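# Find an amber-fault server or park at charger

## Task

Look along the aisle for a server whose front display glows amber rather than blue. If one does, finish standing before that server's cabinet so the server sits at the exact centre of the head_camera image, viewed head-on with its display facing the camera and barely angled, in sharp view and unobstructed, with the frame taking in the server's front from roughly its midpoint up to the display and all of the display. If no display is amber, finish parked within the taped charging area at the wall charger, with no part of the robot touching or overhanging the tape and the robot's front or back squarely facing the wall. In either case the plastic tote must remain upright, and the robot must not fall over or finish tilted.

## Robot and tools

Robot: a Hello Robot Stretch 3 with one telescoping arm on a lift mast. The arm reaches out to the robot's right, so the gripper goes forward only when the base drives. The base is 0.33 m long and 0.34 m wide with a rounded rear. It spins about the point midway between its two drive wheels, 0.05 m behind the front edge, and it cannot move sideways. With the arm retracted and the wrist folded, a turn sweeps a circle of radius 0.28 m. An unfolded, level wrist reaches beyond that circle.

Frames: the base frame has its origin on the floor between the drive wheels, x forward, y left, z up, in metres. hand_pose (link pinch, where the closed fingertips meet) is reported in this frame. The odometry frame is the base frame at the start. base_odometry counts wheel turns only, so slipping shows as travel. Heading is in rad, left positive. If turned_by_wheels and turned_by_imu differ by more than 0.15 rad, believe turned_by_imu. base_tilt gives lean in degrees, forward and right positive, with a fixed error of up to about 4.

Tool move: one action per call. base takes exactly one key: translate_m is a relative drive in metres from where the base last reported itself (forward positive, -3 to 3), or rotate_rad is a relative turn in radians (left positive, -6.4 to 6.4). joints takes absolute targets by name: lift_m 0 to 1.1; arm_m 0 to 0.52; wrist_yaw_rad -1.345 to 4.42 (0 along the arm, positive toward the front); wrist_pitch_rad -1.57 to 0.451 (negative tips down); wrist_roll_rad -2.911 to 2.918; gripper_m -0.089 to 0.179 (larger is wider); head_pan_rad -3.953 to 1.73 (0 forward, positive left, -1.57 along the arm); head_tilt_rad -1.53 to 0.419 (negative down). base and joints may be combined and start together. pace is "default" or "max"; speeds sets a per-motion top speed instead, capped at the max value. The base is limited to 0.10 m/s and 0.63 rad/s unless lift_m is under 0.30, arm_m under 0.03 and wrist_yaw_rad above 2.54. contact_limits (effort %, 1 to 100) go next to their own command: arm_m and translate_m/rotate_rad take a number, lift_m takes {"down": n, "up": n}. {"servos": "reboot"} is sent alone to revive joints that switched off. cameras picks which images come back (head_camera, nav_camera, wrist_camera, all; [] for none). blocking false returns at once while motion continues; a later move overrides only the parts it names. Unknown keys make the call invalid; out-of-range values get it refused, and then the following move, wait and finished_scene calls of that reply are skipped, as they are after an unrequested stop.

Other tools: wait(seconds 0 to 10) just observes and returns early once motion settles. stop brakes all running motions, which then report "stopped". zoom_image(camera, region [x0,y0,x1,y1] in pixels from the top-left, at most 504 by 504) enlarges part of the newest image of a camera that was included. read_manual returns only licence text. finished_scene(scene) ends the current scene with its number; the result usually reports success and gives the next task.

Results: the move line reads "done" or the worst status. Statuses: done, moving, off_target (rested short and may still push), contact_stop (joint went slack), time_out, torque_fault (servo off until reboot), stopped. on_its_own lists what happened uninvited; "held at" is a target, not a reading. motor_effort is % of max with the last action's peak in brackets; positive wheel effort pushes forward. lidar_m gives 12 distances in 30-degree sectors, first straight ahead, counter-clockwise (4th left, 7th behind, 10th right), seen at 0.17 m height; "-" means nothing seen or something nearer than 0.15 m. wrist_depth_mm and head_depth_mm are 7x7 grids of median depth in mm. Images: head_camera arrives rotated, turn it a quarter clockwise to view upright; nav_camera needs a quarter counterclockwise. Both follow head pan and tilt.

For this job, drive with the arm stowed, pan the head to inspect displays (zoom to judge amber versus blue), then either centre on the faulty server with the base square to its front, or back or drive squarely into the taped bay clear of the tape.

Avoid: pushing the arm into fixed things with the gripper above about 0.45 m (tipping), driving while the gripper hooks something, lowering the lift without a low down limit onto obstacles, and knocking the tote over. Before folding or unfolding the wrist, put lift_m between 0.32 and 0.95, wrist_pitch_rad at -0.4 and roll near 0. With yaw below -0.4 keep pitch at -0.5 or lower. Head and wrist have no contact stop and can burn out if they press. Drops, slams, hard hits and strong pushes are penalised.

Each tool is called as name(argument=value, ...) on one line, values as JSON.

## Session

move(joints={"head_pan_rad": -1.57, "head_tilt_rad": -0.3}, pace="max", cameras=["head_camera","nav_camera"])

move(joints={"head_pan_rad": 0, "head_tilt_rad": -0.3}, pace="max", cameras=["head_camera","nav_camera"])

Scene clock: 1.00 s.
move: done
base_odometry: x=+0.000 y=+0.000 heading=+0.000
turned_by_wheels: +0.000
turned_by_imu: +0.000
base_tilt: forward=+1.1 right=-1.8
lidar_m: 1.10 1.26 2.15 1.16 1.39 1.67 0.80 0.64 0.63 0.69 1.05 1.84
head_depth_mm: 530 554 578 604 633 667 700 / 566 591 619 650 685 722 765 / 606 636 668 703 745 790 839 / 651 685 723 768 816 869 932 / 706 747 792 842 902 969 1044 / 769 820 871 939 1009 1094 1192 / 844 904 973 1049 1144 1251 1332
base_status: not commanded
joint_positions: lift_m=+0.326 arm_m=+0.001 wrist_yaw_rad=+2.974 wrist_pitch_rad=-0.615 wrist_roll_rad=+0.000 gripper_m=+0.037 head_pan_rad=-1.606 head_tilt_rad=-0.300
joint_status: all done
measured_speeds: all 0
motor_effort: left_wheel=-0.3(1.1) right_wheel=-1.0(1.2) lift_m=+15.9(16.5) arm_m=-4.4(5.6) wrist_yaw_rad=+0.0(0.5) wrist_pitch_rad=+2.4(2.8) wrist_roll_rad=+0.3(0.3) gripper_m=+0.1(0.5) head_pan_rad=+1.6(5.3) head_tilt_rad=-2.0(4.4)
hand_pose: x=+0.0113 y=+0.0470 z=+0.2974 quat_wxyz=(+0.270, +0.689, +0.157, +0.654) (m; base frame)
wrist_depth_mm: 148 150 - - - - - / 904 163 880 860 850 843 822 / 746 185 700 710 705 693 681 / 639 598 601 616 617 592 589 / 550 547 158 328 516 519 525 / 492 307 127 292 128 465 460 / 276 279 260 269 415 416 417
pictures: head_camera (sideways), nav_camera (sideways)
Images, in order (width x height): head_camera 896x504, nav_camera 672x504.

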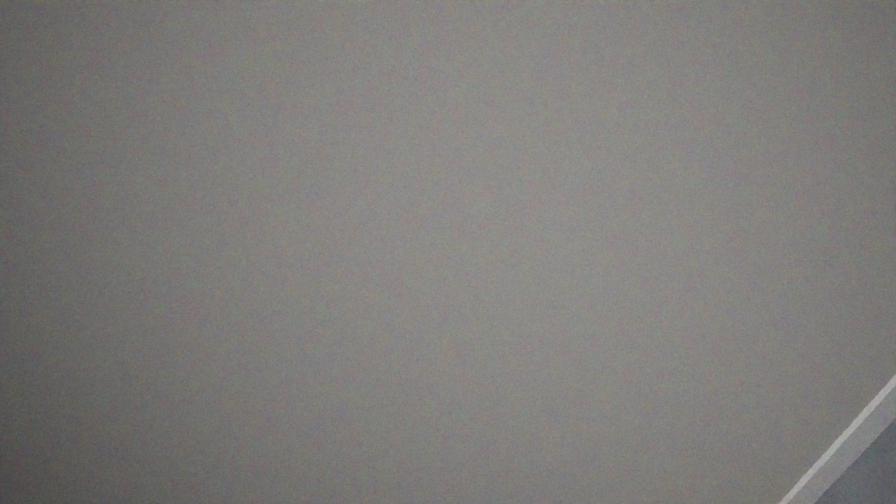

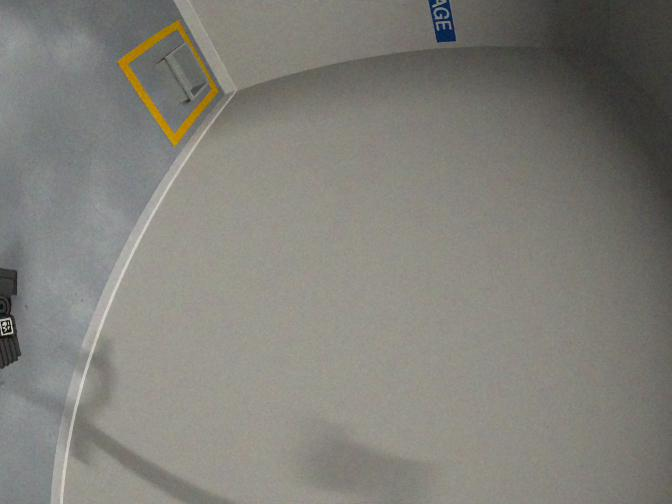

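Scene clock: 2.03 s.
move: done
base_odometry: x=+0.000 y=+0.000 heading=+0.000
turned_by_wheels: +0.000
turned_by_imu: +0.000
base_tilt: forward=+1.1 right=-1.6
lidar_m: 1.10 1.26 2.15 1.16 1.39 1.67 0.80 0.64 0.63 0.69 1.04 1.84
head_depth_mm: 1596 1680 1755 1831 1924 1873 1458 / 1406 1543 1690 1883 2021 1860 1452 / 1217 1316 1434 1566 1725 1768 1441 / 1073 1149 1233 1334 1450 1581 1434 / 960 1020 1088 1158 1239 1343 1376 / 923 1051 1118 1202 1298 1406 1368 / 1106 1192 1281 1380 1509 1599 1411
base_status: not commanded
joint_positions: lift_m=+0.326 arm_m=+0.001 wrist_yaw_rad=+2.974 wrist_pitch_rad=-0.615 wrist_roll_rad=+0.000 gripper_m=+0.037 head_pan_rad=+0.023 head_tilt_rad=-0.300
joint_status: all done
measured_speeds: all 0
motor_effort: left_wheel=-0.2(0.9) right_wheel=-0.8(1.2) lift_m=+17.1(17.2) arm_m=-6.0(6.2) wrist_yaw_rad=+0.1(0.7) wrist_pitch_rad=+2.1(2.8) wrist_roll_rad=+0.2(0.3) gripper_m=-0.2(0.7) head_pan_rad=-0.1(5.8) head_tilt_rad=-1.4(4.8)
hand_pose: x=+0.0113 y=+0.0470 z=+0.2974 quat_wxyz=(+0.270, +0.689, +0.157, +0.654) (m; base frame)
wrist_depth_mm: 147 149 - - - - - / 873 163 888 856 861 824 840 / 758 186 705 725 699 700 692 / 640 599 607 625 604 601 597 / 555 548 158 327 516 526 518 / 486 303 127 294 129 466 465 / 275 279 259 268 411 422 413
pictures: head_camera (sideways), nav_camera (sideways)
Images, in order (width x height): head_camera 896x504, nav_camera 672x504.

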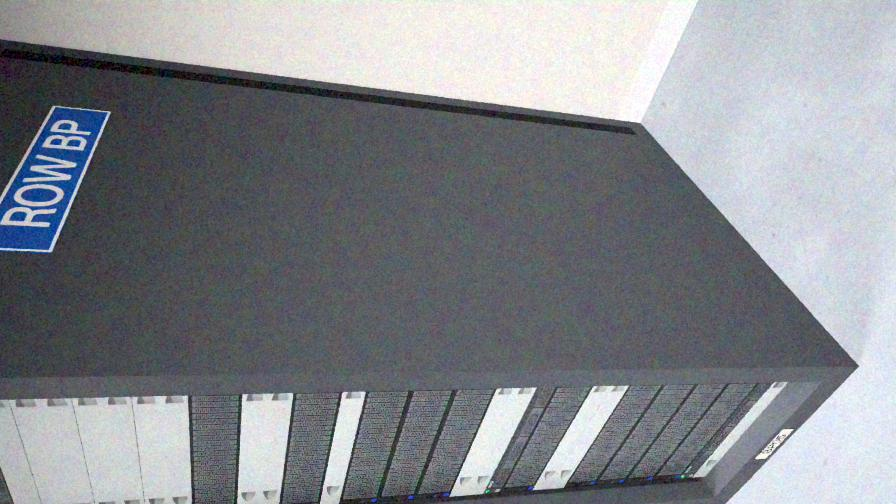

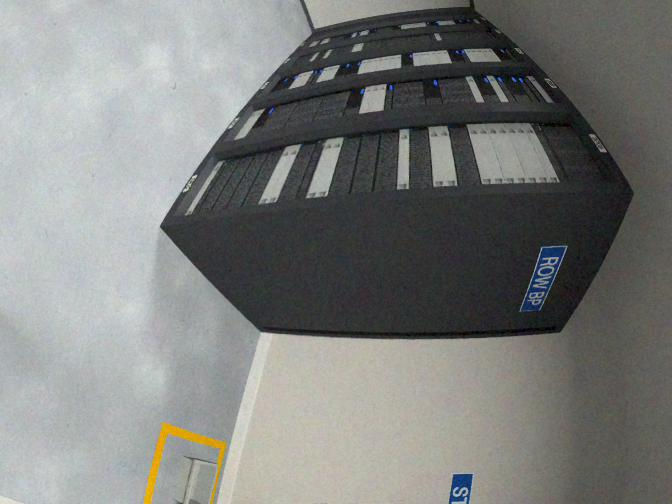

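move(joints={"head_pan_rad": 0.6, "head_tilt_rad": -0.3}, pace="max", cameras=["head_camera","nav_camera"])

move(joints={"head_pan_rad": 1.5, "head_tilt_rad": -0.3}, pace="max", cameras=["head_camera","nav_camera"])

Scene clock: 6.60 s.
move: done
base_odometry: x=+0.000 y=+0.000 heading=+0.000
turned_by_wheels: +0.000
turned_by_imu: +0.001
base_tilt: forward=+1.1 right=-1.6
lidar_m: 1.10 1.26 2.15 1.16 1.39 1.66 0.80 0.64 0.63 0.69 1.05 1.84
head_depth_mm: 1132 1147 1164 1180 1113 1170 1270 / 1308 1343 1412 1443 1464 1485 1406 / 1713 1765 1811 1852 1750 1739 1448 / 2358 2374 2467 2562 2269 1837 1431 / 3440 3505 3703 3656 2521 1818 1422 / 3437 3559 3770 - 2487 1812 1419 / 3278 3461 3602 3725 2444 1784 1417
base_status: not commanded
joint_positions: lift_m=+0.326 arm_m=+0.001 wrist_yaw_rad=+2.974 wrist_pitch_rad=-0.615 wrist_roll_rad=+0.000 gripper_m=+0.037 head_pan_rad=+0.610 head_tilt_rad=-0.300
joint_status: all done
measured_speeds: all 0
motor_effort: left_wheel=-0.7(1.5) right_wheel=-1.0(1.3) lift_m=+19.1(19.3) arm_m=-10.8(10.8) wrist_yaw_rad=+0.2(0.6) wrist_pitch_rad=+2.4(2.8) wrist_roll_rad=+0.1(0.3) gripper_m=-0.2(0.8) head_pan_rad=+1.2(4.7) head_tilt_rad=-0.4(3.7)
hand_pose: x=+0.0113 y=+0.0470 z=+0.2974 quat_wxyz=(+0.270, +0.689, +0.157, +0.654) (m; base frame)
wrist_depth_mm: 148 150 - - - - - / 864 163 890 869 863 826 838 / 740 186 714 718 718 689 697 / 631 600 605 607 606 597 591 / 554 552 158 328 517 532 521 / 486 301 127 293 128 468 464 / 274 279 261 267 417 417 413
pictures: head_camera (sideways), nav_camera (sideways)
Images, in order (width x height): head_camera 896x504, nav_camera 672x504.

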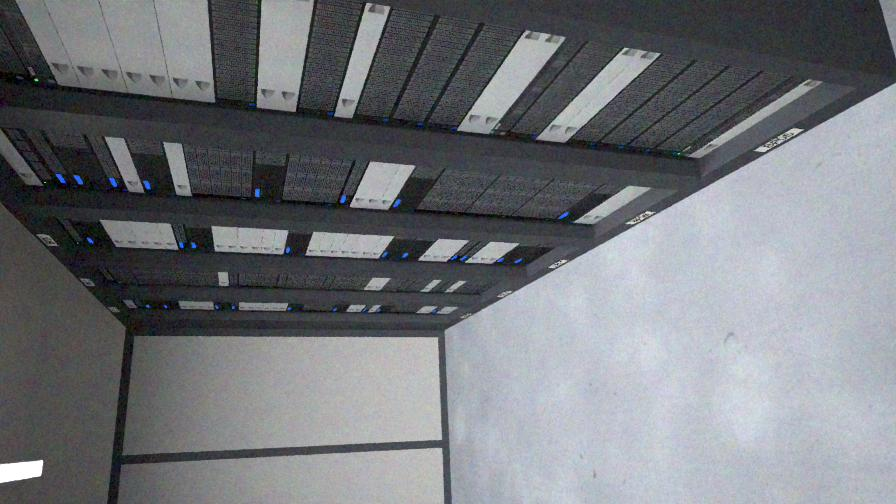

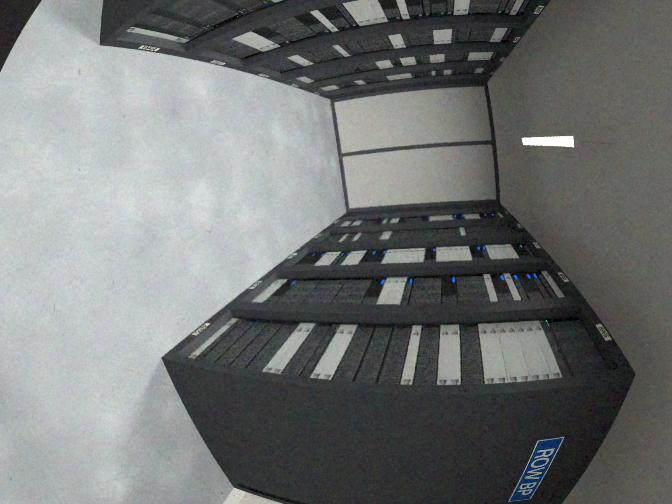

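Scene clock: 7.47 s.
move: done
base_odometry: x=+0.000 y=+0.000 heading=+0.000
turned_by_wheels: +0.000
turned_by_imu: +0.000
base_tilt: forward=+0.9 right=-1.7
lidar_m: 1.10 1.26 2.15 1.16 1.39 1.66 0.80 0.64 0.63 0.69 1.05 1.84
head_depth_mm: 2018 2232 2500 3025 2600 1872 1461 / 1631 1812 1965 2154 2338 1852 1447 / 1350 1450 1545 1671 1989 1838 1440 / 1199 1290 1381 1487 1624 1702 1427 / 984 1050 1194 1279 1377 1481 1424 / 1016 1075 1147 1234 1324 1431 1416 / 1110 1188 1276 1373 1501 1621 1414
base_status: not commanded
joint_positions: lift_m=+0.326 arm_m=+0.001 wrist_yaw_rad=+2.974 wrist_pitch_rad=-0.615 wrist_roll_rad=+0.000 gripper_m=+0.037 head_pan_rad=+1.527 head_tilt_rad=-0.300
joint_status: all done
measured_speeds: all 0
motor_effort: left_wheel=+0.2(0.8) right_wheel=-0.8(1.1) lift_m=+19.4(19.7) arm_m=-11.6(12.0) wrist_yaw_rad=+0.4(0.9) wrist_pitch_rad=+2.4(2.7) wrist_roll_rad=+0.1(0.3) gripper_m=+0.6(0.7) head_pan_rad=-1.0(5.2) head_tilt_rad=-0.8(3.3)
hand_pose: x=+0.0113 y=+0.0470 z=+0.2974 quat_wxyz=(+0.270, +0.689, +0.157, +0.654) (m; base frame)
wrist_depth_mm: 148 150 - - - - - / 875 163 896 855 840 834 837 / 749 186 717 727 719 694 701 / 642 609 606 603 600 598 591 / 548 545 158 328 518 521 518 / 489 303 127 292 128 465 461 / 278 281 260 267 417 417 416
pictures: head_camera (sideways), nav_camera (sideways)
Images, in order (width x height): head_camera 896x504, nav_camera 672x504.

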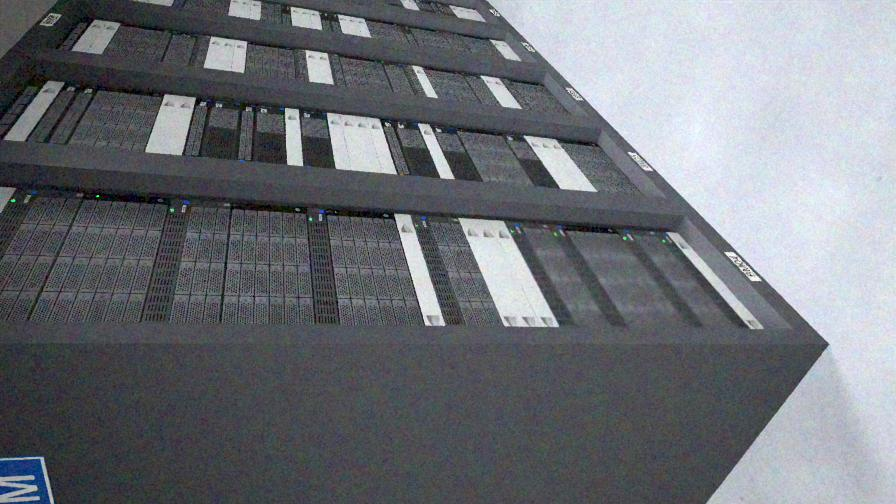

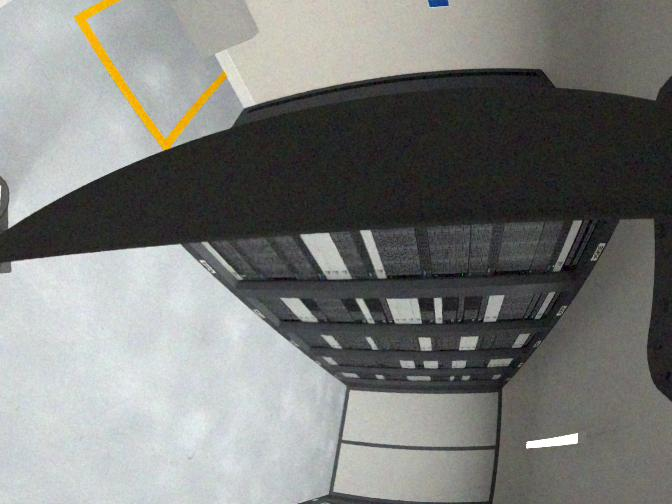

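move(base={"rotate_rad": 0.897}, joints={"lift_m": 0.28, "head_pan_rad": 0.0, "head_tilt_rad": -0.4}, pace="max", cameras=["head_camera"])

move(base={"translate_m": 1.5}, joints={"head_pan_rad": 1.57, "head_tilt_rad": -0.3}, pace="max", cameras=["head_camera","nav_camera"])

move(joints={"head_pan_rad": -1.57, "head_tilt_rad": -0.3}, pace="max", cameras=["head_camera","nav_camera"])

Scene clock: 33.70 s.
move: done
base_odometry: x=+0.000 y=+0.000 heading=+0.897
turned_by_wheels: +0.897
turned_by_imu: +0.914
base_tilt: forward=+0.9 right=-1.6
lidar_m: 2.69 1.16 1.17 1.78 0.92 0.66 0.63 0.65 0.88 1.84 1.22 1.10
head_depth_mm: 2098 2067 1925 2002 1932 1666 1346 / 3165 2876 2942 2685 2204 1658 1342 / 3366 3613 3869 3202 2178 1656 1330 / 3361 3571 - 3128 2151 1651 1323 / 3308 3583 - 3084 2145 1626 1314 / 3252 3406 3578 3067 2136 1621 1312 / 2342 2308 2469 2529 2115 1603 1301
base_status: done
joint_positions: lift_m=+0.280 arm_m=+0.001 wrist_yaw_rad=+2.974 wrist_pitch_rad=-0.616 wrist_roll_rad=+0.000 gripper_m=+0.037 head_pan_rad=-0.012 head_tilt_rad=-0.402
joint_status: all done
measured_speeds: translate_m=+0.000 rotate_rad=+0.000 lift_m=+0.000 arm_m=+0.000 wrist_yaw_rad=+0.000 wrist_pitch_rad=+0.000 wrist_roll_rad=+0.000 head_pan_rad=+0.024 head_tilt_rad=+0.000
motor_effort: left_wheel=-10.2(17.3) right_wheel=+8.3(18.5) lift_m=+15.7(20.1) arm_m=-16.0(16.3) wrist_yaw_rad=-0.1(0.6) wrist_pitch_rad=+2.4(3.1) wrist_roll_rad=+0.0(0.3) gripper_m=+0.0(0.7) head_pan_rad=+3.0(4.3) head_tilt_rad=-0.7(4.5)
hand_pose: x=+0.0113 y=+0.0468 z=+0.2509 quat_wxyz=(+0.270, +0.689, +0.158, +0.654) (m; base frame)
wrist_depth_mm: 142 150 - 980 942 923 906 / 785 164 782 774 736 739 732 / 677 186 629 625 629 613 603 / 561 528 536 538 542 532 537 / 495 282 158 271 462 463 462 / 256 253 127 242 129 419 405 / 227 231 217 226 365 370 369
pictures: head_camera (sideways)
Images, in order (width x height): head_camera 896x504.

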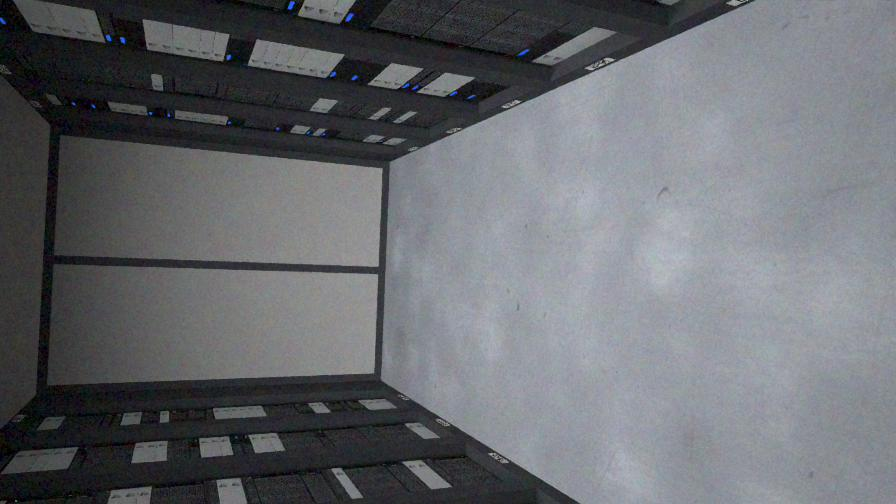

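Scene clock: 40.10 s.
move: done
base_odometry: x=+0.937 y=+1.171 heading=+0.896
turned_by_wheels: +0.000
turned_by_imu: +0.009
base_tilt: forward=+1.0 right=-1.7
lidar_m: 2.56 1.25 0.91 0.82 0.90 2.22 2.14 2.21 0.77 0.68 0.77 1.04
head_depth_mm: 715 757 805 857 917 989 1075 / 715 757 804 858 920 990 1070 / 715 760 805 860 921 990 1074 / 706 746 792 862 914 993 1092 / 674 713 757 810 868 937 1015 / 720 764 810 867 926 999 1077 / 721 762 811 864 924 995 1081
base_status: done
joint_positions: lift_m=+0.280 arm_m=+0.001 wrist_yaw_rad=+2.974 wrist_pitch_rad=-0.616 wrist_roll_rad=+0.000 gripper_m=+0.037 head_pan_rad=+1.570 head_tilt_rad=-0.300
joint_status: all done
measured_speeds: all 0
motor_effort: left_wheel=-3.3(10.3) right_wheel=+10.6(17.9) lift_m=+24.1(24.1) arm_m=-13.2(15.9) wrist_yaw_rad=+0.3(1.1) wrist_pitch_rad=+2.5(3.1) wrist_roll_rad=+0.1(0.3) gripper_m=+0.5(0.7) head_pan_rad=-2.3(4.7) head_tilt_rad=+4.8(8.5)
hand_pose: x=+0.0113 y=+0.0468 z=+0.2509 quat_wxyz=(+0.270, +0.689, +0.158, +0.654) (m; base frame)
wrist_depth_mm: 142 149 846 912 909 899 901 / 773 163 781 766 751 746 744 / 681 186 631 645 626 620 615 / 574 529 535 551 540 531 523 / 492 284 159 271 455 472 459 / 254 253 127 242 128 417 415 / 227 230 216 226 363 371 369
pictures: head_camera (sideways), nav_camera (sideways)
Images, in order (width x height): head_camera 896x504, nav_camera 672x504.

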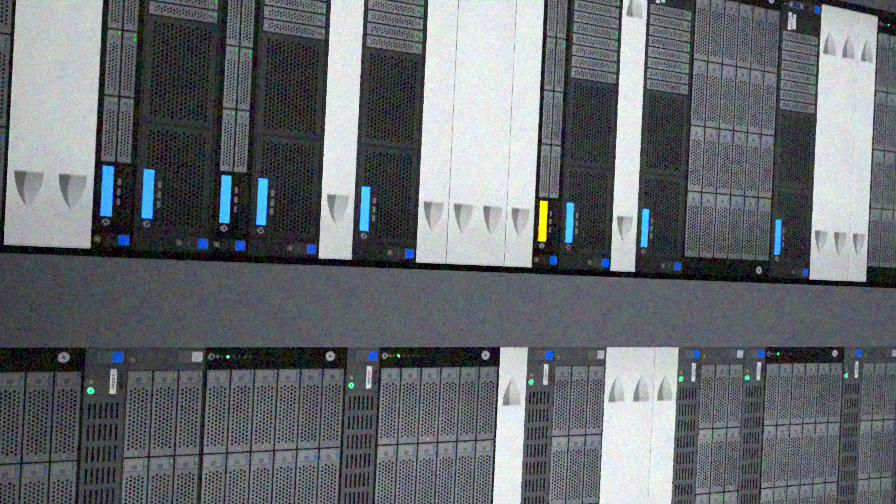

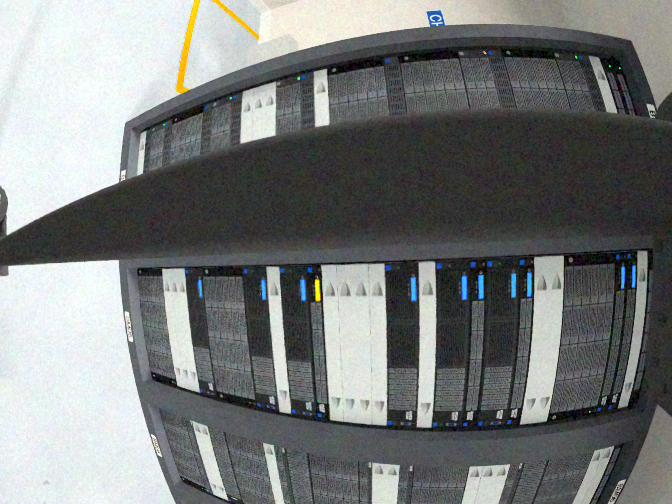

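Scene clock: 42.83 s.
move: done
base_odometry: x=+0.937 y=+1.171 heading=+0.896
turned_by_wheels: +0.000
turned_by_imu: +0.001
base_tilt: forward=+1.1 right=-1.7
lidar_m: 2.56 1.25 0.91 0.82 0.90 2.22 2.13 2.21 0.77 0.68 0.77 1.04
head_depth_mm: 605 640 679 726 777 836 907 / 594 634 679 724 775 838 909 / 555 588 623 672 728 808 894 / 603 633 667 712 728 784 838 / 604 639 680 724 775 834 905 / 602 641 679 723 777 837 906 / 604 640 680 723 775 837 906
base_status: not commanded
joint_positions: lift_m=+0.280 arm_m=+0.001 wrist_yaw_rad=+2.974 wrist_pitch_rad=-0.616 wrist_roll_rad=+0.000 gripper_m=+0.037 head_pan_rad=-1.582 head_tilt_rad=-0.300
joint_status: all done
measured_speeds: translate_m=+0.000 rotate_rad=+0.000 lift_m=+0.000 arm_m=+0.000 wrist_yaw_rad=+0.000 wrist_pitch_rad=+0.000 wrist_roll_rad=+0.000 head_pan_rad=+0.024 head_tilt_rad=+0.000
motor_effort: left_wheel=-2.9(4.2) right_wheel=+9.9(10.7) lift_m=+27.2(27.2) arm_m=-12.1(13.5) wrist_yaw_rad=-0.1(0.7) wrist_pitch_rad=+2.6(3.0) wrist_roll_rad=+0.1(0.3) gripper_m=+0.1(0.7) head_pan_rad=+2.8(4.2) head_tilt_rad=+4.0(7.3)
hand_pose: x=+0.0113 y=+0.0468 z=+0.2509 quat_wxyz=(+0.270, +0.689, +0.158, +0.654) (m; base frame)
wrist_depth_mm: 142 149 858 893 918 890 920 / 781 163 769 767 752 758 726 / 668 186 633 647 629 620 618 / 574 533 524 546 550 535 532 / 490 283 158 272 456 468 467 / 255 253 128 243 128 413 409 / 228 231 215 228 365 366 368
pictures: head_camera (sideways), nav_camera (sideways)
Images, in order (width x height): head_camera 896x504, nav_camera 672x504.

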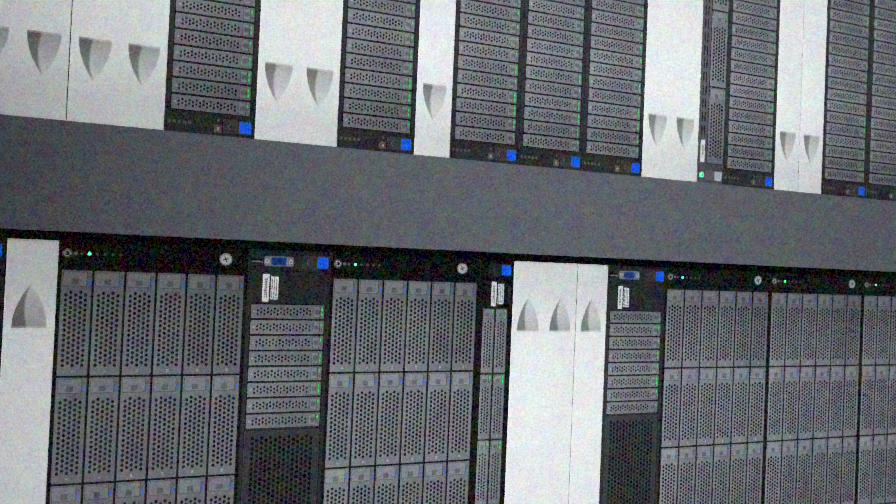

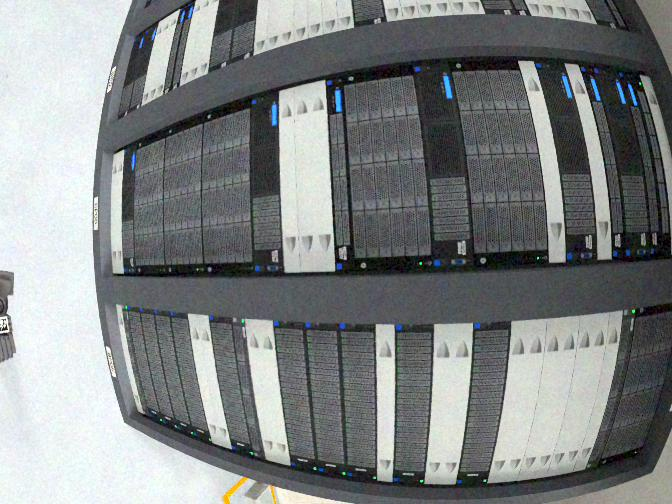

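move(base={"translate_m": 0.12}, joints={"head_pan_rad": 1.57, "head_tilt_rad": -0.455}, pace="max", cameras=["head_camera"])

Scene clock: 53.40 s.
move: done
base_odometry: x=+1.012 y=+1.265 heading=+0.896
turned_by_wheels: +0.000
turned_by_imu: +0.002
base_tilt: forward=+1.0 right=-1.6
lidar_m: 2.45 1.26 0.90 0.83 0.84 2.35 2.26 1.01 0.71 0.70 0.77 1.04
head_depth_mm: 693 754 823 907 983 1079 1223 / 696 756 826 911 1013 1153 1229 / 698 756 829 915 1019 1150 1248 / 699 761 832 918 1024 1160 1244 / 701 754 823 919 1028 1135 1236 / 657 714 778 876 994 1129 1233 / 700 767 840 928 1040 1175 1259
base_status: done
joint_positions: lift_m=+0.280 arm_m=+0.001 wrist_yaw_rad=+2.974 wrist_pitch_rad=-0.616 wrist_roll_rad=+0.000 gripper_m=+0.037 head_pan_rad=+1.582 head_tilt_rad=-0.455
joint_status: all done
measured_speeds: translate_m=+0.000 rotate_rad=+0.000 lift_m=+0.000 arm_m=+0.000 wrist_yaw_rad=+0.000 wrist_pitch_rad=+0.000 wrist_roll_rad=+0.000 head_pan_rad=-0.024 head_tilt_rad=+0.000
motor_effort: left_wheel=-2.8(8.5) right_wheel=+8.4(17.6) lift_m=+33.9(34.0) arm_m=-9.8(11.2) wrist_yaw_rad=-0.4(0.9) wrist_pitch_rad=+2.3(2.9) wrist_roll_rad=+0.2(0.3) gripper_m=+0.1(0.6) head_pan_rad=-2.1(4.6) head_tilt_rad=-2.3(5.8)
hand_pose: x=+0.0113 y=+0.0468 z=+0.2509 quat_wxyz=(+0.270, +0.689, +0.158, +0.654) (m; base frame)
wrist_depth_mm: 142 150 862 925 901 922 946 / 786 163 779 742 752 740 729 / 660 186 621 640 632 624 615 / 572 529 541 540 531 530 527 / 489 283 158 272 463 472 461 / 253 252 127 242 128 413 411 / 228 230 216 227 362 374 375
pictures: head_camera (sideways)
Images, in order (width x height): head_camera 896x504.

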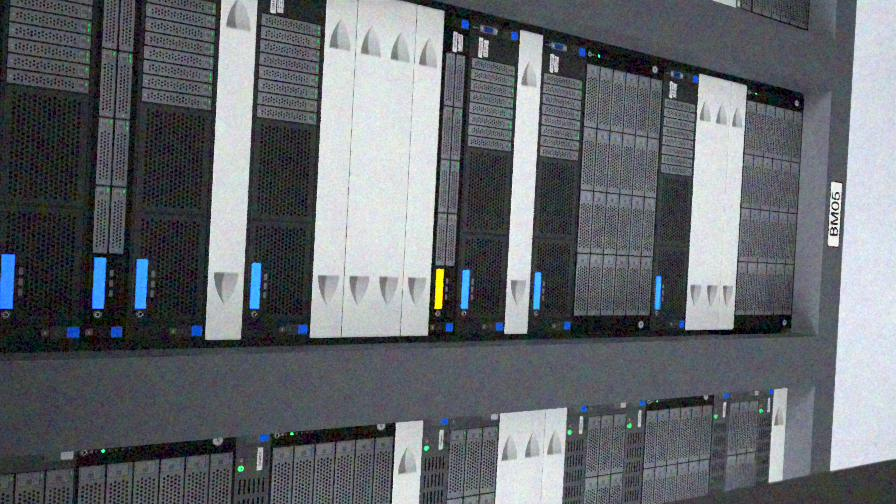

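finished_scene(scene=2)

The scene is finished: the task was done.


## Next scene

The same job, from a new start.

move(joints={"head_pan_rad": 0, "head_tilt_rad": -0.3}, pace="max", cameras=["head_camera","nav_camera"])

move(joints={"head_pan_rad": 1.5, "head_tilt_rad": -0.3}, pace="max", cameras=["head_camera","nav_camera"])

move(joints={"head_pan_rad": -1.5, "head_tilt_rad": -0.3}, pace="max", cameras=["head_camera","nav_camera"])

Scene clock: 0.70 s.
move: done
base_odometry: x=+0.000 y=+0.000 heading=+0.000
turned_by_wheels: +0.000
turned_by_imu: +0.000
base_tilt: forward=+1.1 right=-1.7
lidar_m: 1.43 1.15 0.88 0.86 0.92 1.32 1.87 1.07 1.44 1.13 0.68 0.92
head_depth_mm: 1305 1377 1456 1543 1662 1731 1461 / 1313 1394 1475 1567 1671 1757 1457 / 1326 1398 1487 1583 1686 1709 1451 / 1346 1418 1501 1598 1672 1650 1436 / 1350 1433 1519 1623 1711 1659 1428 / 1361 1451 1533 1639 1754 1812 1418 / 1375 1460 1553 1655 1778 1795 1409
base_status: not commanded
joint_positions: lift_m=+0.459 arm_m=+0.001 wrist_yaw_rad=+2.956 wrist_pitch_rad=-0.558 wrist_roll_rad=+0.000 gripper_m=+0.037 head_pan_rad=+0.000 head_tilt_rad=-0.299
joint_status: all done
measured_speeds: all 0
motor_effort: left_wheel=-0.7(1.8) right_wheel=+0.0(0.6) lift_m=+22.9(23.1) arm_m=-4.3(4.7) wrist_yaw_rad=+0.1(0.6) wrist_pitch_rad=+2.3(2.9) wrist_roll_rad=+0.2(0.3) gripper_m=-0.5(0.5) head_pan_rad=+0.8(1.6) head_tilt_rad=-2.2(5.8)
hand_pose: x=+0.0166 y=+0.0556 z=+0.4417 quat_wxyz=(+0.257, +0.695, +0.131, +0.659) (m; base frame)
wrist_depth_mm: 137 143 - - - - - / 150 157 - - - - - / - 173 - - - 964 962 / 876 199 820 860 837 842 815 / 761 713 231 711 689 696 707 / 663 658 127 609 128 627 628 / 587 572 333 411 562 561 556
pictures: head_camera (sideways), nav_camera (sideways)
Images, in order (width x height): head_camera 896x504, nav_camera 672x504.

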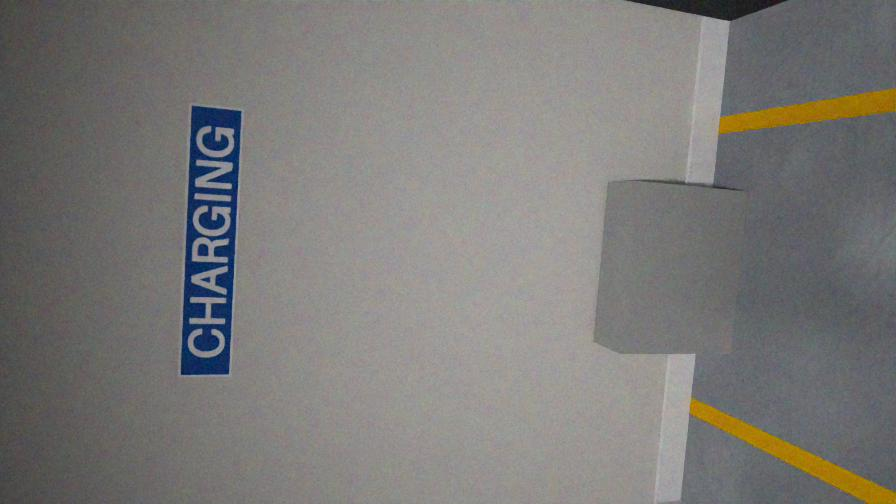

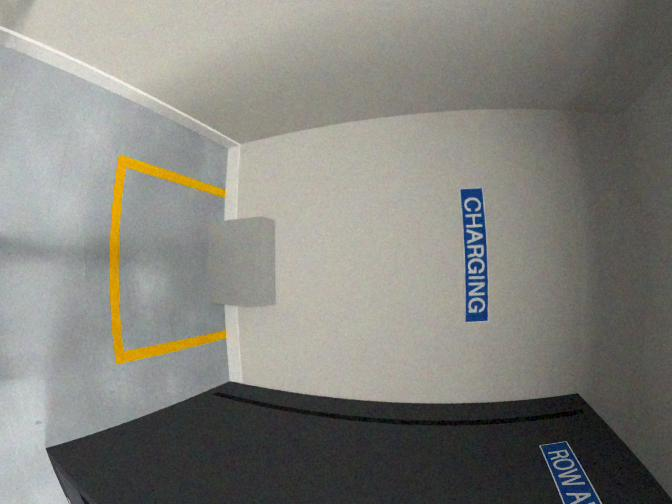

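Scene clock: 1.70 s.
move: done
base_odometry: x=+0.000 y=+0.000 heading=+0.000
turned_by_wheels: +0.000
turned_by_imu: +0.000
base_tilt: forward=+1.1 right=-1.7
lidar_m: 1.43 1.15 0.88 0.86 0.91 1.32 1.87 1.07 1.44 1.12 0.68 0.92
head_depth_mm: 702 745 790 840 895 965 1042 / 708 747 793 844 902 974 1052 / 711 752 799 850 913 979 1061 / 715 756 802 854 916 987 1068 / 719 761 809 864 925 996 1077 / 722 766 814 868 931 1003 1089 / 726 770 818 874 937 1010 1097
base_status: not commanded
joint_positions: lift_m=+0.459 arm_m=+0.001 wrist_yaw_rad=+2.956 wrist_pitch_rad=-0.558 wrist_roll_rad=+0.000 gripper_m=+0.037 head_pan_rad=+1.535 head_tilt_rad=-0.300
joint_status: all done
measured_speeds: all 0
motor_effort: left_wheel=+0.0(0.9) right_wheel=-0.3(0.8) lift_m=+24.1(24.2) arm_m=-5.9(6.1) wrist_yaw_rad=+0.3(0.7) wrist_pitch_rad=+2.4(2.9) wrist_roll_rad=+0.3(0.3) gripper_m=+0.1(0.6) head_pan_rad=-1.0(5.7) head_tilt_rad=-2.1(3.5)
hand_pose: x=+0.0166 y=+0.0556 z=+0.4417 quat_wxyz=(+0.257, +0.695, +0.131, +0.659) (m; base frame)
wrist_depth_mm: 137 143 - - - - - / 149 157 - - - - - / - 174 - - - 974 981 / 886 198 834 853 842 820 822 / 771 710 231 720 700 716 699 / 669 651 128 606 128 628 631 / 588 578 331 414 557 564 554
pictures: head_camera (sideways), nav_camera (sideways)
Images, in order (width x height): head_camera 896x504, nav_camera 672x504.

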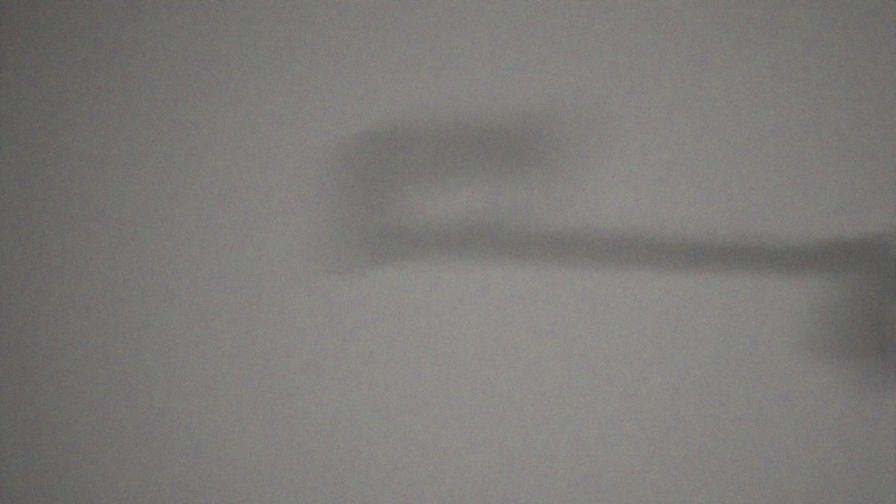

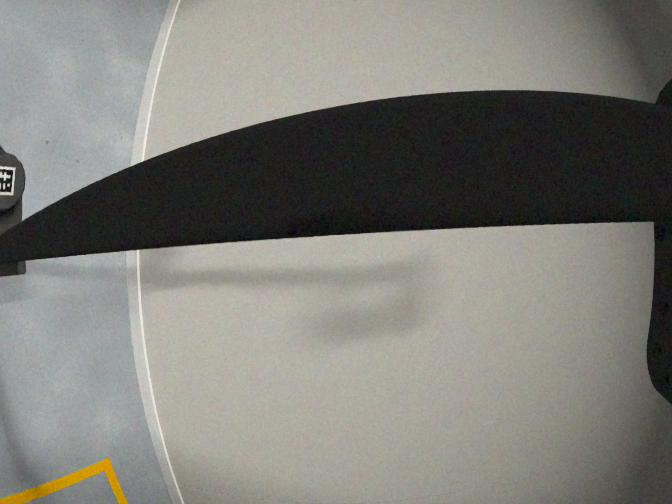

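Scene clock: 4.27 s.
move: done
base_odometry: x=+0.000 y=+0.000 heading=+0.000
turned_by_wheels: +0.000
turned_by_imu: +0.001
base_tilt: forward=+1.1 right=-1.7
lidar_m: 1.43 1.15 0.88 0.86 0.92 1.32 1.86 1.07 1.44 1.12 0.68 0.92
head_depth_mm: 3208 3277 3461 3582 2617 1868 1462 / 3226 3365 3589 3699 2592 1862 1445 / 3267 3410 3591 3787 2545 1845 1447 / 1808 2089 2255 2423 2399 1824 1434 / 1016 1080 1152 1234 1330 1462 1398 / 862 902 946 995 1047 1106 1172 / 676 587 610 640 684 731 793
base_status: not commanded
joint_positions: lift_m=+0.459 arm_m=+0.001 wrist_yaw_rad=+2.956 wrist_pitch_rad=-0.558 wrist_roll_rad=+0.000 gripper_m=+0.037 head_pan_rad=-1.512 head_tilt_rad=-0.300
joint_status: all done
measured_speeds: translate_m=+0.000 rotate_rad=+0.000 lift_m=+0.000 arm_m=+0.000 wrist_yaw_rad=+0.000 wrist_pitch_rad=+0.000 wrist_roll_rad=+0.000 head_pan_rad=+0.024 head_tilt_rad=+0.000
motor_effort: left_wheel=-0.2(1.3) right_wheel=-0.3(0.8) lift_m=+27.3(27.8) arm_m=-8.9(9.0) wrist_yaw_rad=-0.1(0.9) wrist_pitch_rad=+2.1(3.0) wrist_roll_rad=+0.3(0.3) gripper_m=-0.2(0.6) head_pan_rad=+3.2(5.1) head_tilt_rad=-2.3(3.5)
hand_pose: x=+0.0166 y=+0.0556 z=+0.4417 quat_wxyz=(+0.257, +0.695, +0.131, +0.659) (m; base frame)
wrist_depth_mm: 137 143 - - - - - / 150 157 - - - - - / - 173 994 - - 990 976 / 892 198 842 851 833 838 824 / 780 721 231 706 704 717 716 / 664 655 128 611 128 635 612 / 592 588 337 415 557 561 557
pictures: head_camera (sideways), nav_camera (sideways)
Images, in order (width x height): head_camera 896x504, nav_camera 672x504.

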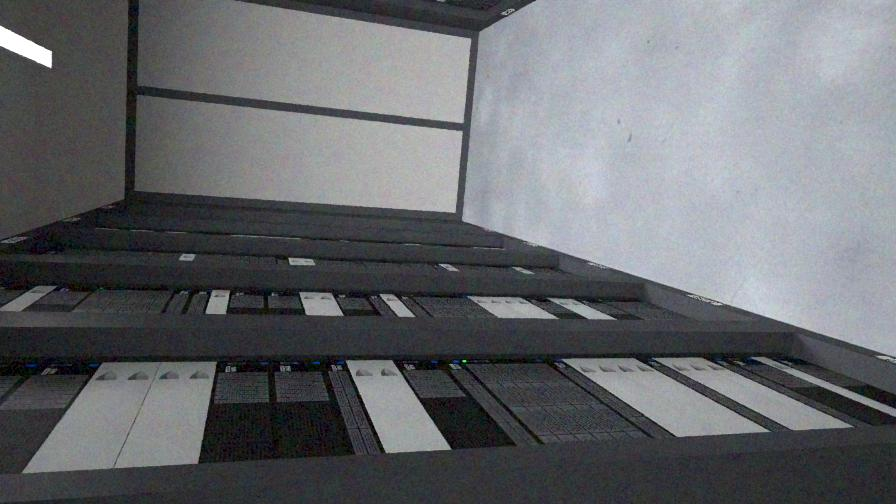

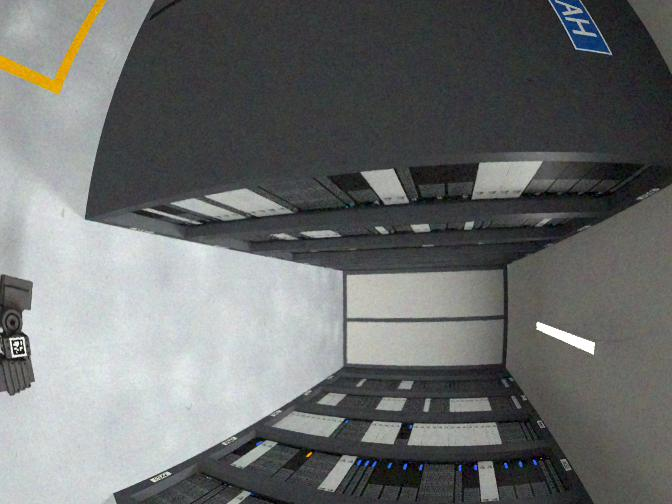

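move(base={"rotate_rad": -1.66}, joints={"lift_m": 0.28, "head_pan_rad": -0.8, "head_tilt_rad": -0.3}, pace="max", cameras=["head_camera","nav_camera"])

zoom_image(camera="head_camera", region=[200, 100, 600, 500])

Scene clock: 35.43 s.
move: done
base_odometry: x=+0.000 y=+0.000 heading=-1.660
turned_by_wheels: -1.660
turned_by_imu: -1.686
base_tilt: forward=+1.1 right=-1.5
lidar_m: 1.55 0.68 0.83 1.43 1.25 0.90 0.86 0.89 1.20 2.16 1.07 1.30
head_depth_mm: 1018 1120 1244 1400 1602 1738 1466 / 900 963 1050 1160 1295 1462 1460 / 1013 1057 1109 1156 1182 1265 1357 / 1118 1165 1230 1303 1382 1463 1411 / 1218 1284 1363 1446 1547 1644 1424 / 1395 1488 1577 1696 1837 1752 1419 / 1559 1672 1787 1910 2094 1788 1404
base_status: done
joint_positions: lift_m=+0.280 arm_m=+0.001 wrist_yaw_rad=+2.956 wrist_pitch_rad=-0.559 wrist_roll_rad=+0.000 gripper_m=+0.037 head_pan_rad=-0.797 head_tilt_rad=-0.300
joint_status: all done
measured_speeds: all 0
motor_effort: left_wheel=+7.8(18.9) right_wheel=-11.5(17.3) lift_m=+26.8(29.0) arm_m=-16.5(17.2) wrist_yaw_rad=-0.1(0.7) wrist_pitch_rad=+2.9(3.2) wrist_roll_rad=+0.1(0.3) gripper_m=-0.2(0.7) head_pan_rad=-2.5(5.7) head_tilt_rad=-0.7(3.6)
hand_pose: x=+0.0166 y=+0.0554 z=+0.2625 quat_wxyz=(+0.258, +0.695, +0.131, +0.659) (m; base frame)
wrist_depth_mm: 137 148 - - - 817 616 / 156 158 887 857 854 802 626 / 730 174 708 685 685 661 623 / 609 197 577 583 573 567 564 / 521 291 228 288 480 486 480 / 268 264 128 257 128 431 423 / 239 236 225 228 382 382 378
pictures: head_camera (sideways), nav_camera (sideways)
Images, in order (width x height): head_camera 896x504, nav_camera 672x504.

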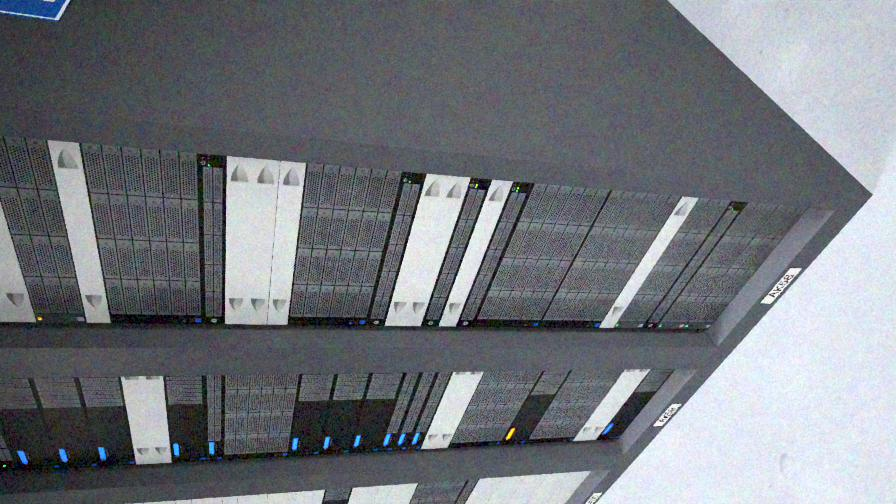

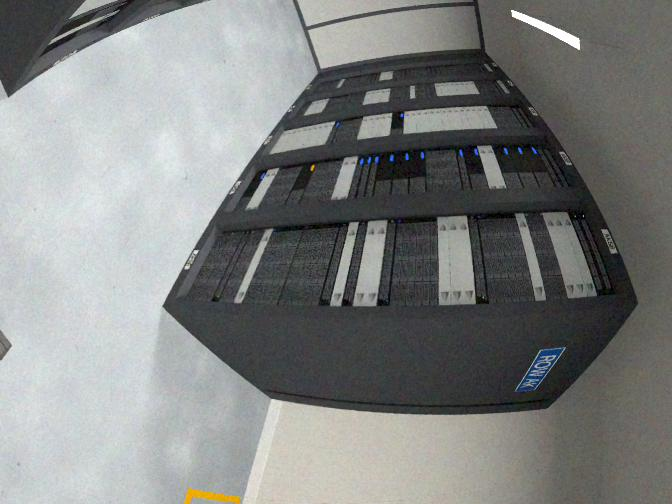

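Scaled by 1.260 from the camera's 896x504 image, which has a finer 1280x720 frame.

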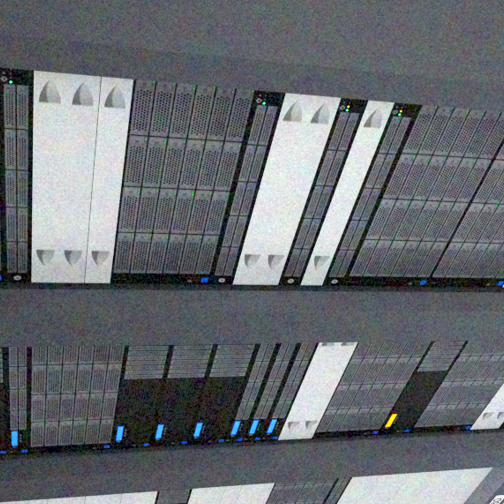

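move(base={"translate_m": 1.57}, joints={"head_pan_rad": -1.57, "head_tilt_rad": -0.7}, pace="max", cameras=["head_camera","nav_camera"])

Scene clock: 49.47 s.
move: done
base_odometry: x=-0.139 y=-1.564 heading=-1.659
turned_by_wheels: +0.000
turned_by_imu: +0.011
base_tilt: forward=+0.9 right=-1.4
lidar_m: 1.42 0.57 0.38 0.39 0.41 0.47 2.43 1.26 0.91 0.87 0.88 1.19
head_depth_mm: 739 824 936 1055 1367 1332 1149 / 739 837 960 1130 1329 1324 1143 / 743 841 966 1132 1376 1319 1138 / 744 839 967 1143 1382 1317 1135 / 744 844 970 1142 1389 1309 1129 / 722 804 929 1093 1359 1306 1127 / 711 821 979 1151 1400 1297 1122
base_status: done
joint_positions: lift_m=+0.280 arm_m=+0.001 wrist_yaw_rad=+2.956 wrist_pitch_rad=-0.559 wrist_roll_rad=+0.000 gripper_m=+0.037 head_pan_rad=-1.570 head_tilt_rad=-0.700
joint_status: all done
measured_speeds: all 0
motor_effort: left_wheel=+3.1(17.9) right_wheel=+0.0(9.1) lift_m=+21.5(35.5) arm_m=-13.0(15.8) wrist_yaw_rad=+0.3(1.1) wrist_pitch_rad=+2.6(3.3) wrist_roll_rad=+0.0(0.4) gripper_m=+0.0(0.7) head_pan_rad=+3.1(5.9) head_tilt_rad=+3.1(6.2)
hand_pose: x=+0.0166 y=+0.0554 z=+0.2625 quat_wxyz=(+0.258, +0.695, +0.131, +0.659) (m; base frame)
wrist_depth_mm: 137 148 416 438 419 500 526 / 384 157 454 482 466 557 594 / 450 173 503 534 527 - 614 / 479 199 511 539 554 565 566 / 488 294 229 289 484 487 487 / 269 265 128 255 128 428 421 / 239 236 225 228 376 384 383
pictures: head_camera (sideways), nav_camera (sideways)
Images, in order (width x height): head_camera 896x504, nav_camera 672x504.

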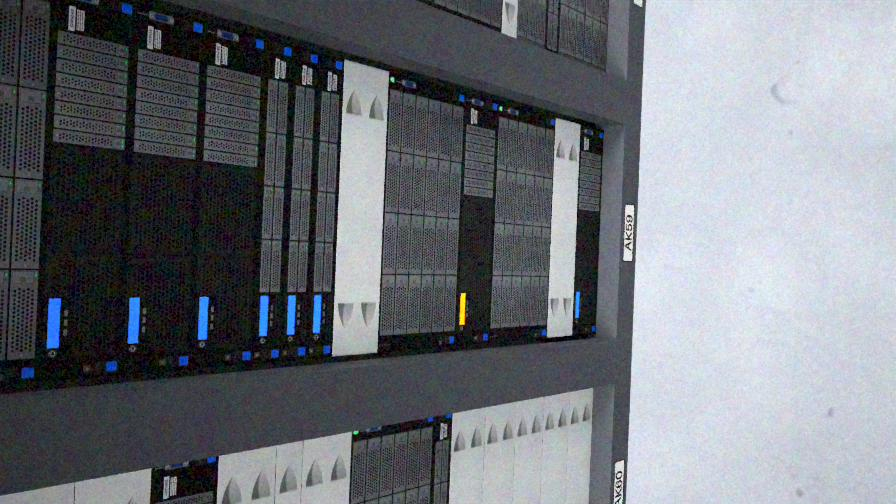

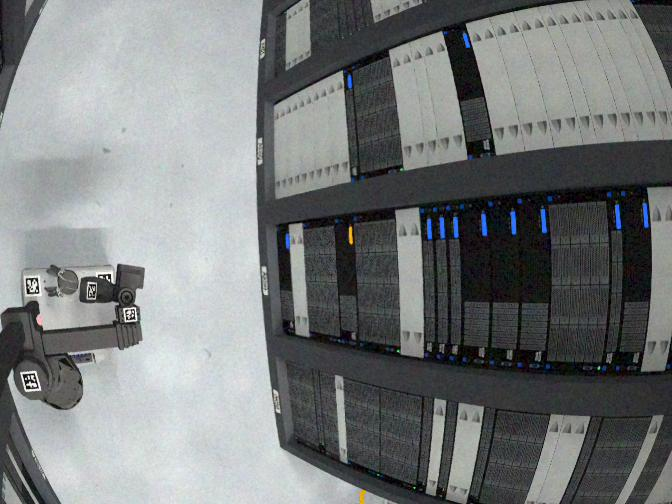

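move(joints={"head_tilt_rad": -0.744}, cameras=["head_camera"])

Scene clock: 52.77 s.
move: done
base_odometry: x=-0.139 y=-1.564 heading=-1.659
turned_by_wheels: +0.000
turned_by_imu: +0.001
base_tilt: forward=+1.0 right=-1.7
lidar_m: 1.41 0.57 0.38 0.39 0.41 0.47 2.42 1.25 0.91 0.87 0.88 1.19
head_depth_mm: 742 844 937 1084 1430 1311 1134 / 746 847 980 1162 1399 1310 1127 / 746 850 985 1174 1422 1298 1126 / 749 852 987 1173 1416 1298 1121 / 750 852 993 1177 1412 1283 1119 / 726 816 933 1140 1406 1282 1114 / 715 842 999 1190 1430 1278 1110
base_status: not commanded
joint_positions: lift_m=+0.280 arm_m=+0.001 wrist_yaw_rad=+2.956 wrist_pitch_rad=-0.559 wrist_roll_rad=+0.000 gripper_m=+0.037 head_pan_rad=-1.570 head_tilt_rad=-0.736
joint_status: all done
measured_speeds: all 0
motor_effort: left_wheel=+2.9(3.7) right_wheel=+0.4(0.4) lift_m=+27.5(27.6) arm_m=-11.5(12.2) wrist_yaw_rad=+0.0(0.6) wrist_pitch_rad=+2.9(3.2) wrist_roll_rad=+0.2(0.3) gripper_m=+0.2(0.6) head_pan_rad=+2.6(3.7) head_tilt_rad=-5.0(5.3)
hand_pose: x=+0.0166 y=+0.0554 z=+0.2625 quat_wxyz=(+0.258, +0.695, +0.131, +0.659) (m; base frame)
wrist_depth_mm: 137 148 413 434 419 489 532 / 384 158 454 481 464 557 595 / 449 172 505 542 514 - 614 / 485 200 507 541 554 561 564 / 489 295 229 290 484 486 479 / 269 266 128 256 128 432 428 / 238 236 225 228 379 388 382
pictures: head_camera (sideways)
Images, in order (width x height): head_camera 896x504.

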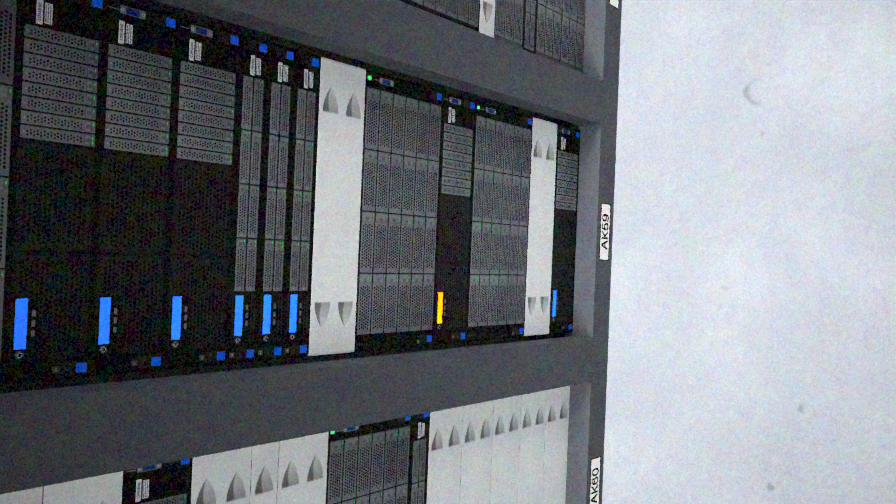

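finished_scene(scene=3)

The scene is finished: the task was done.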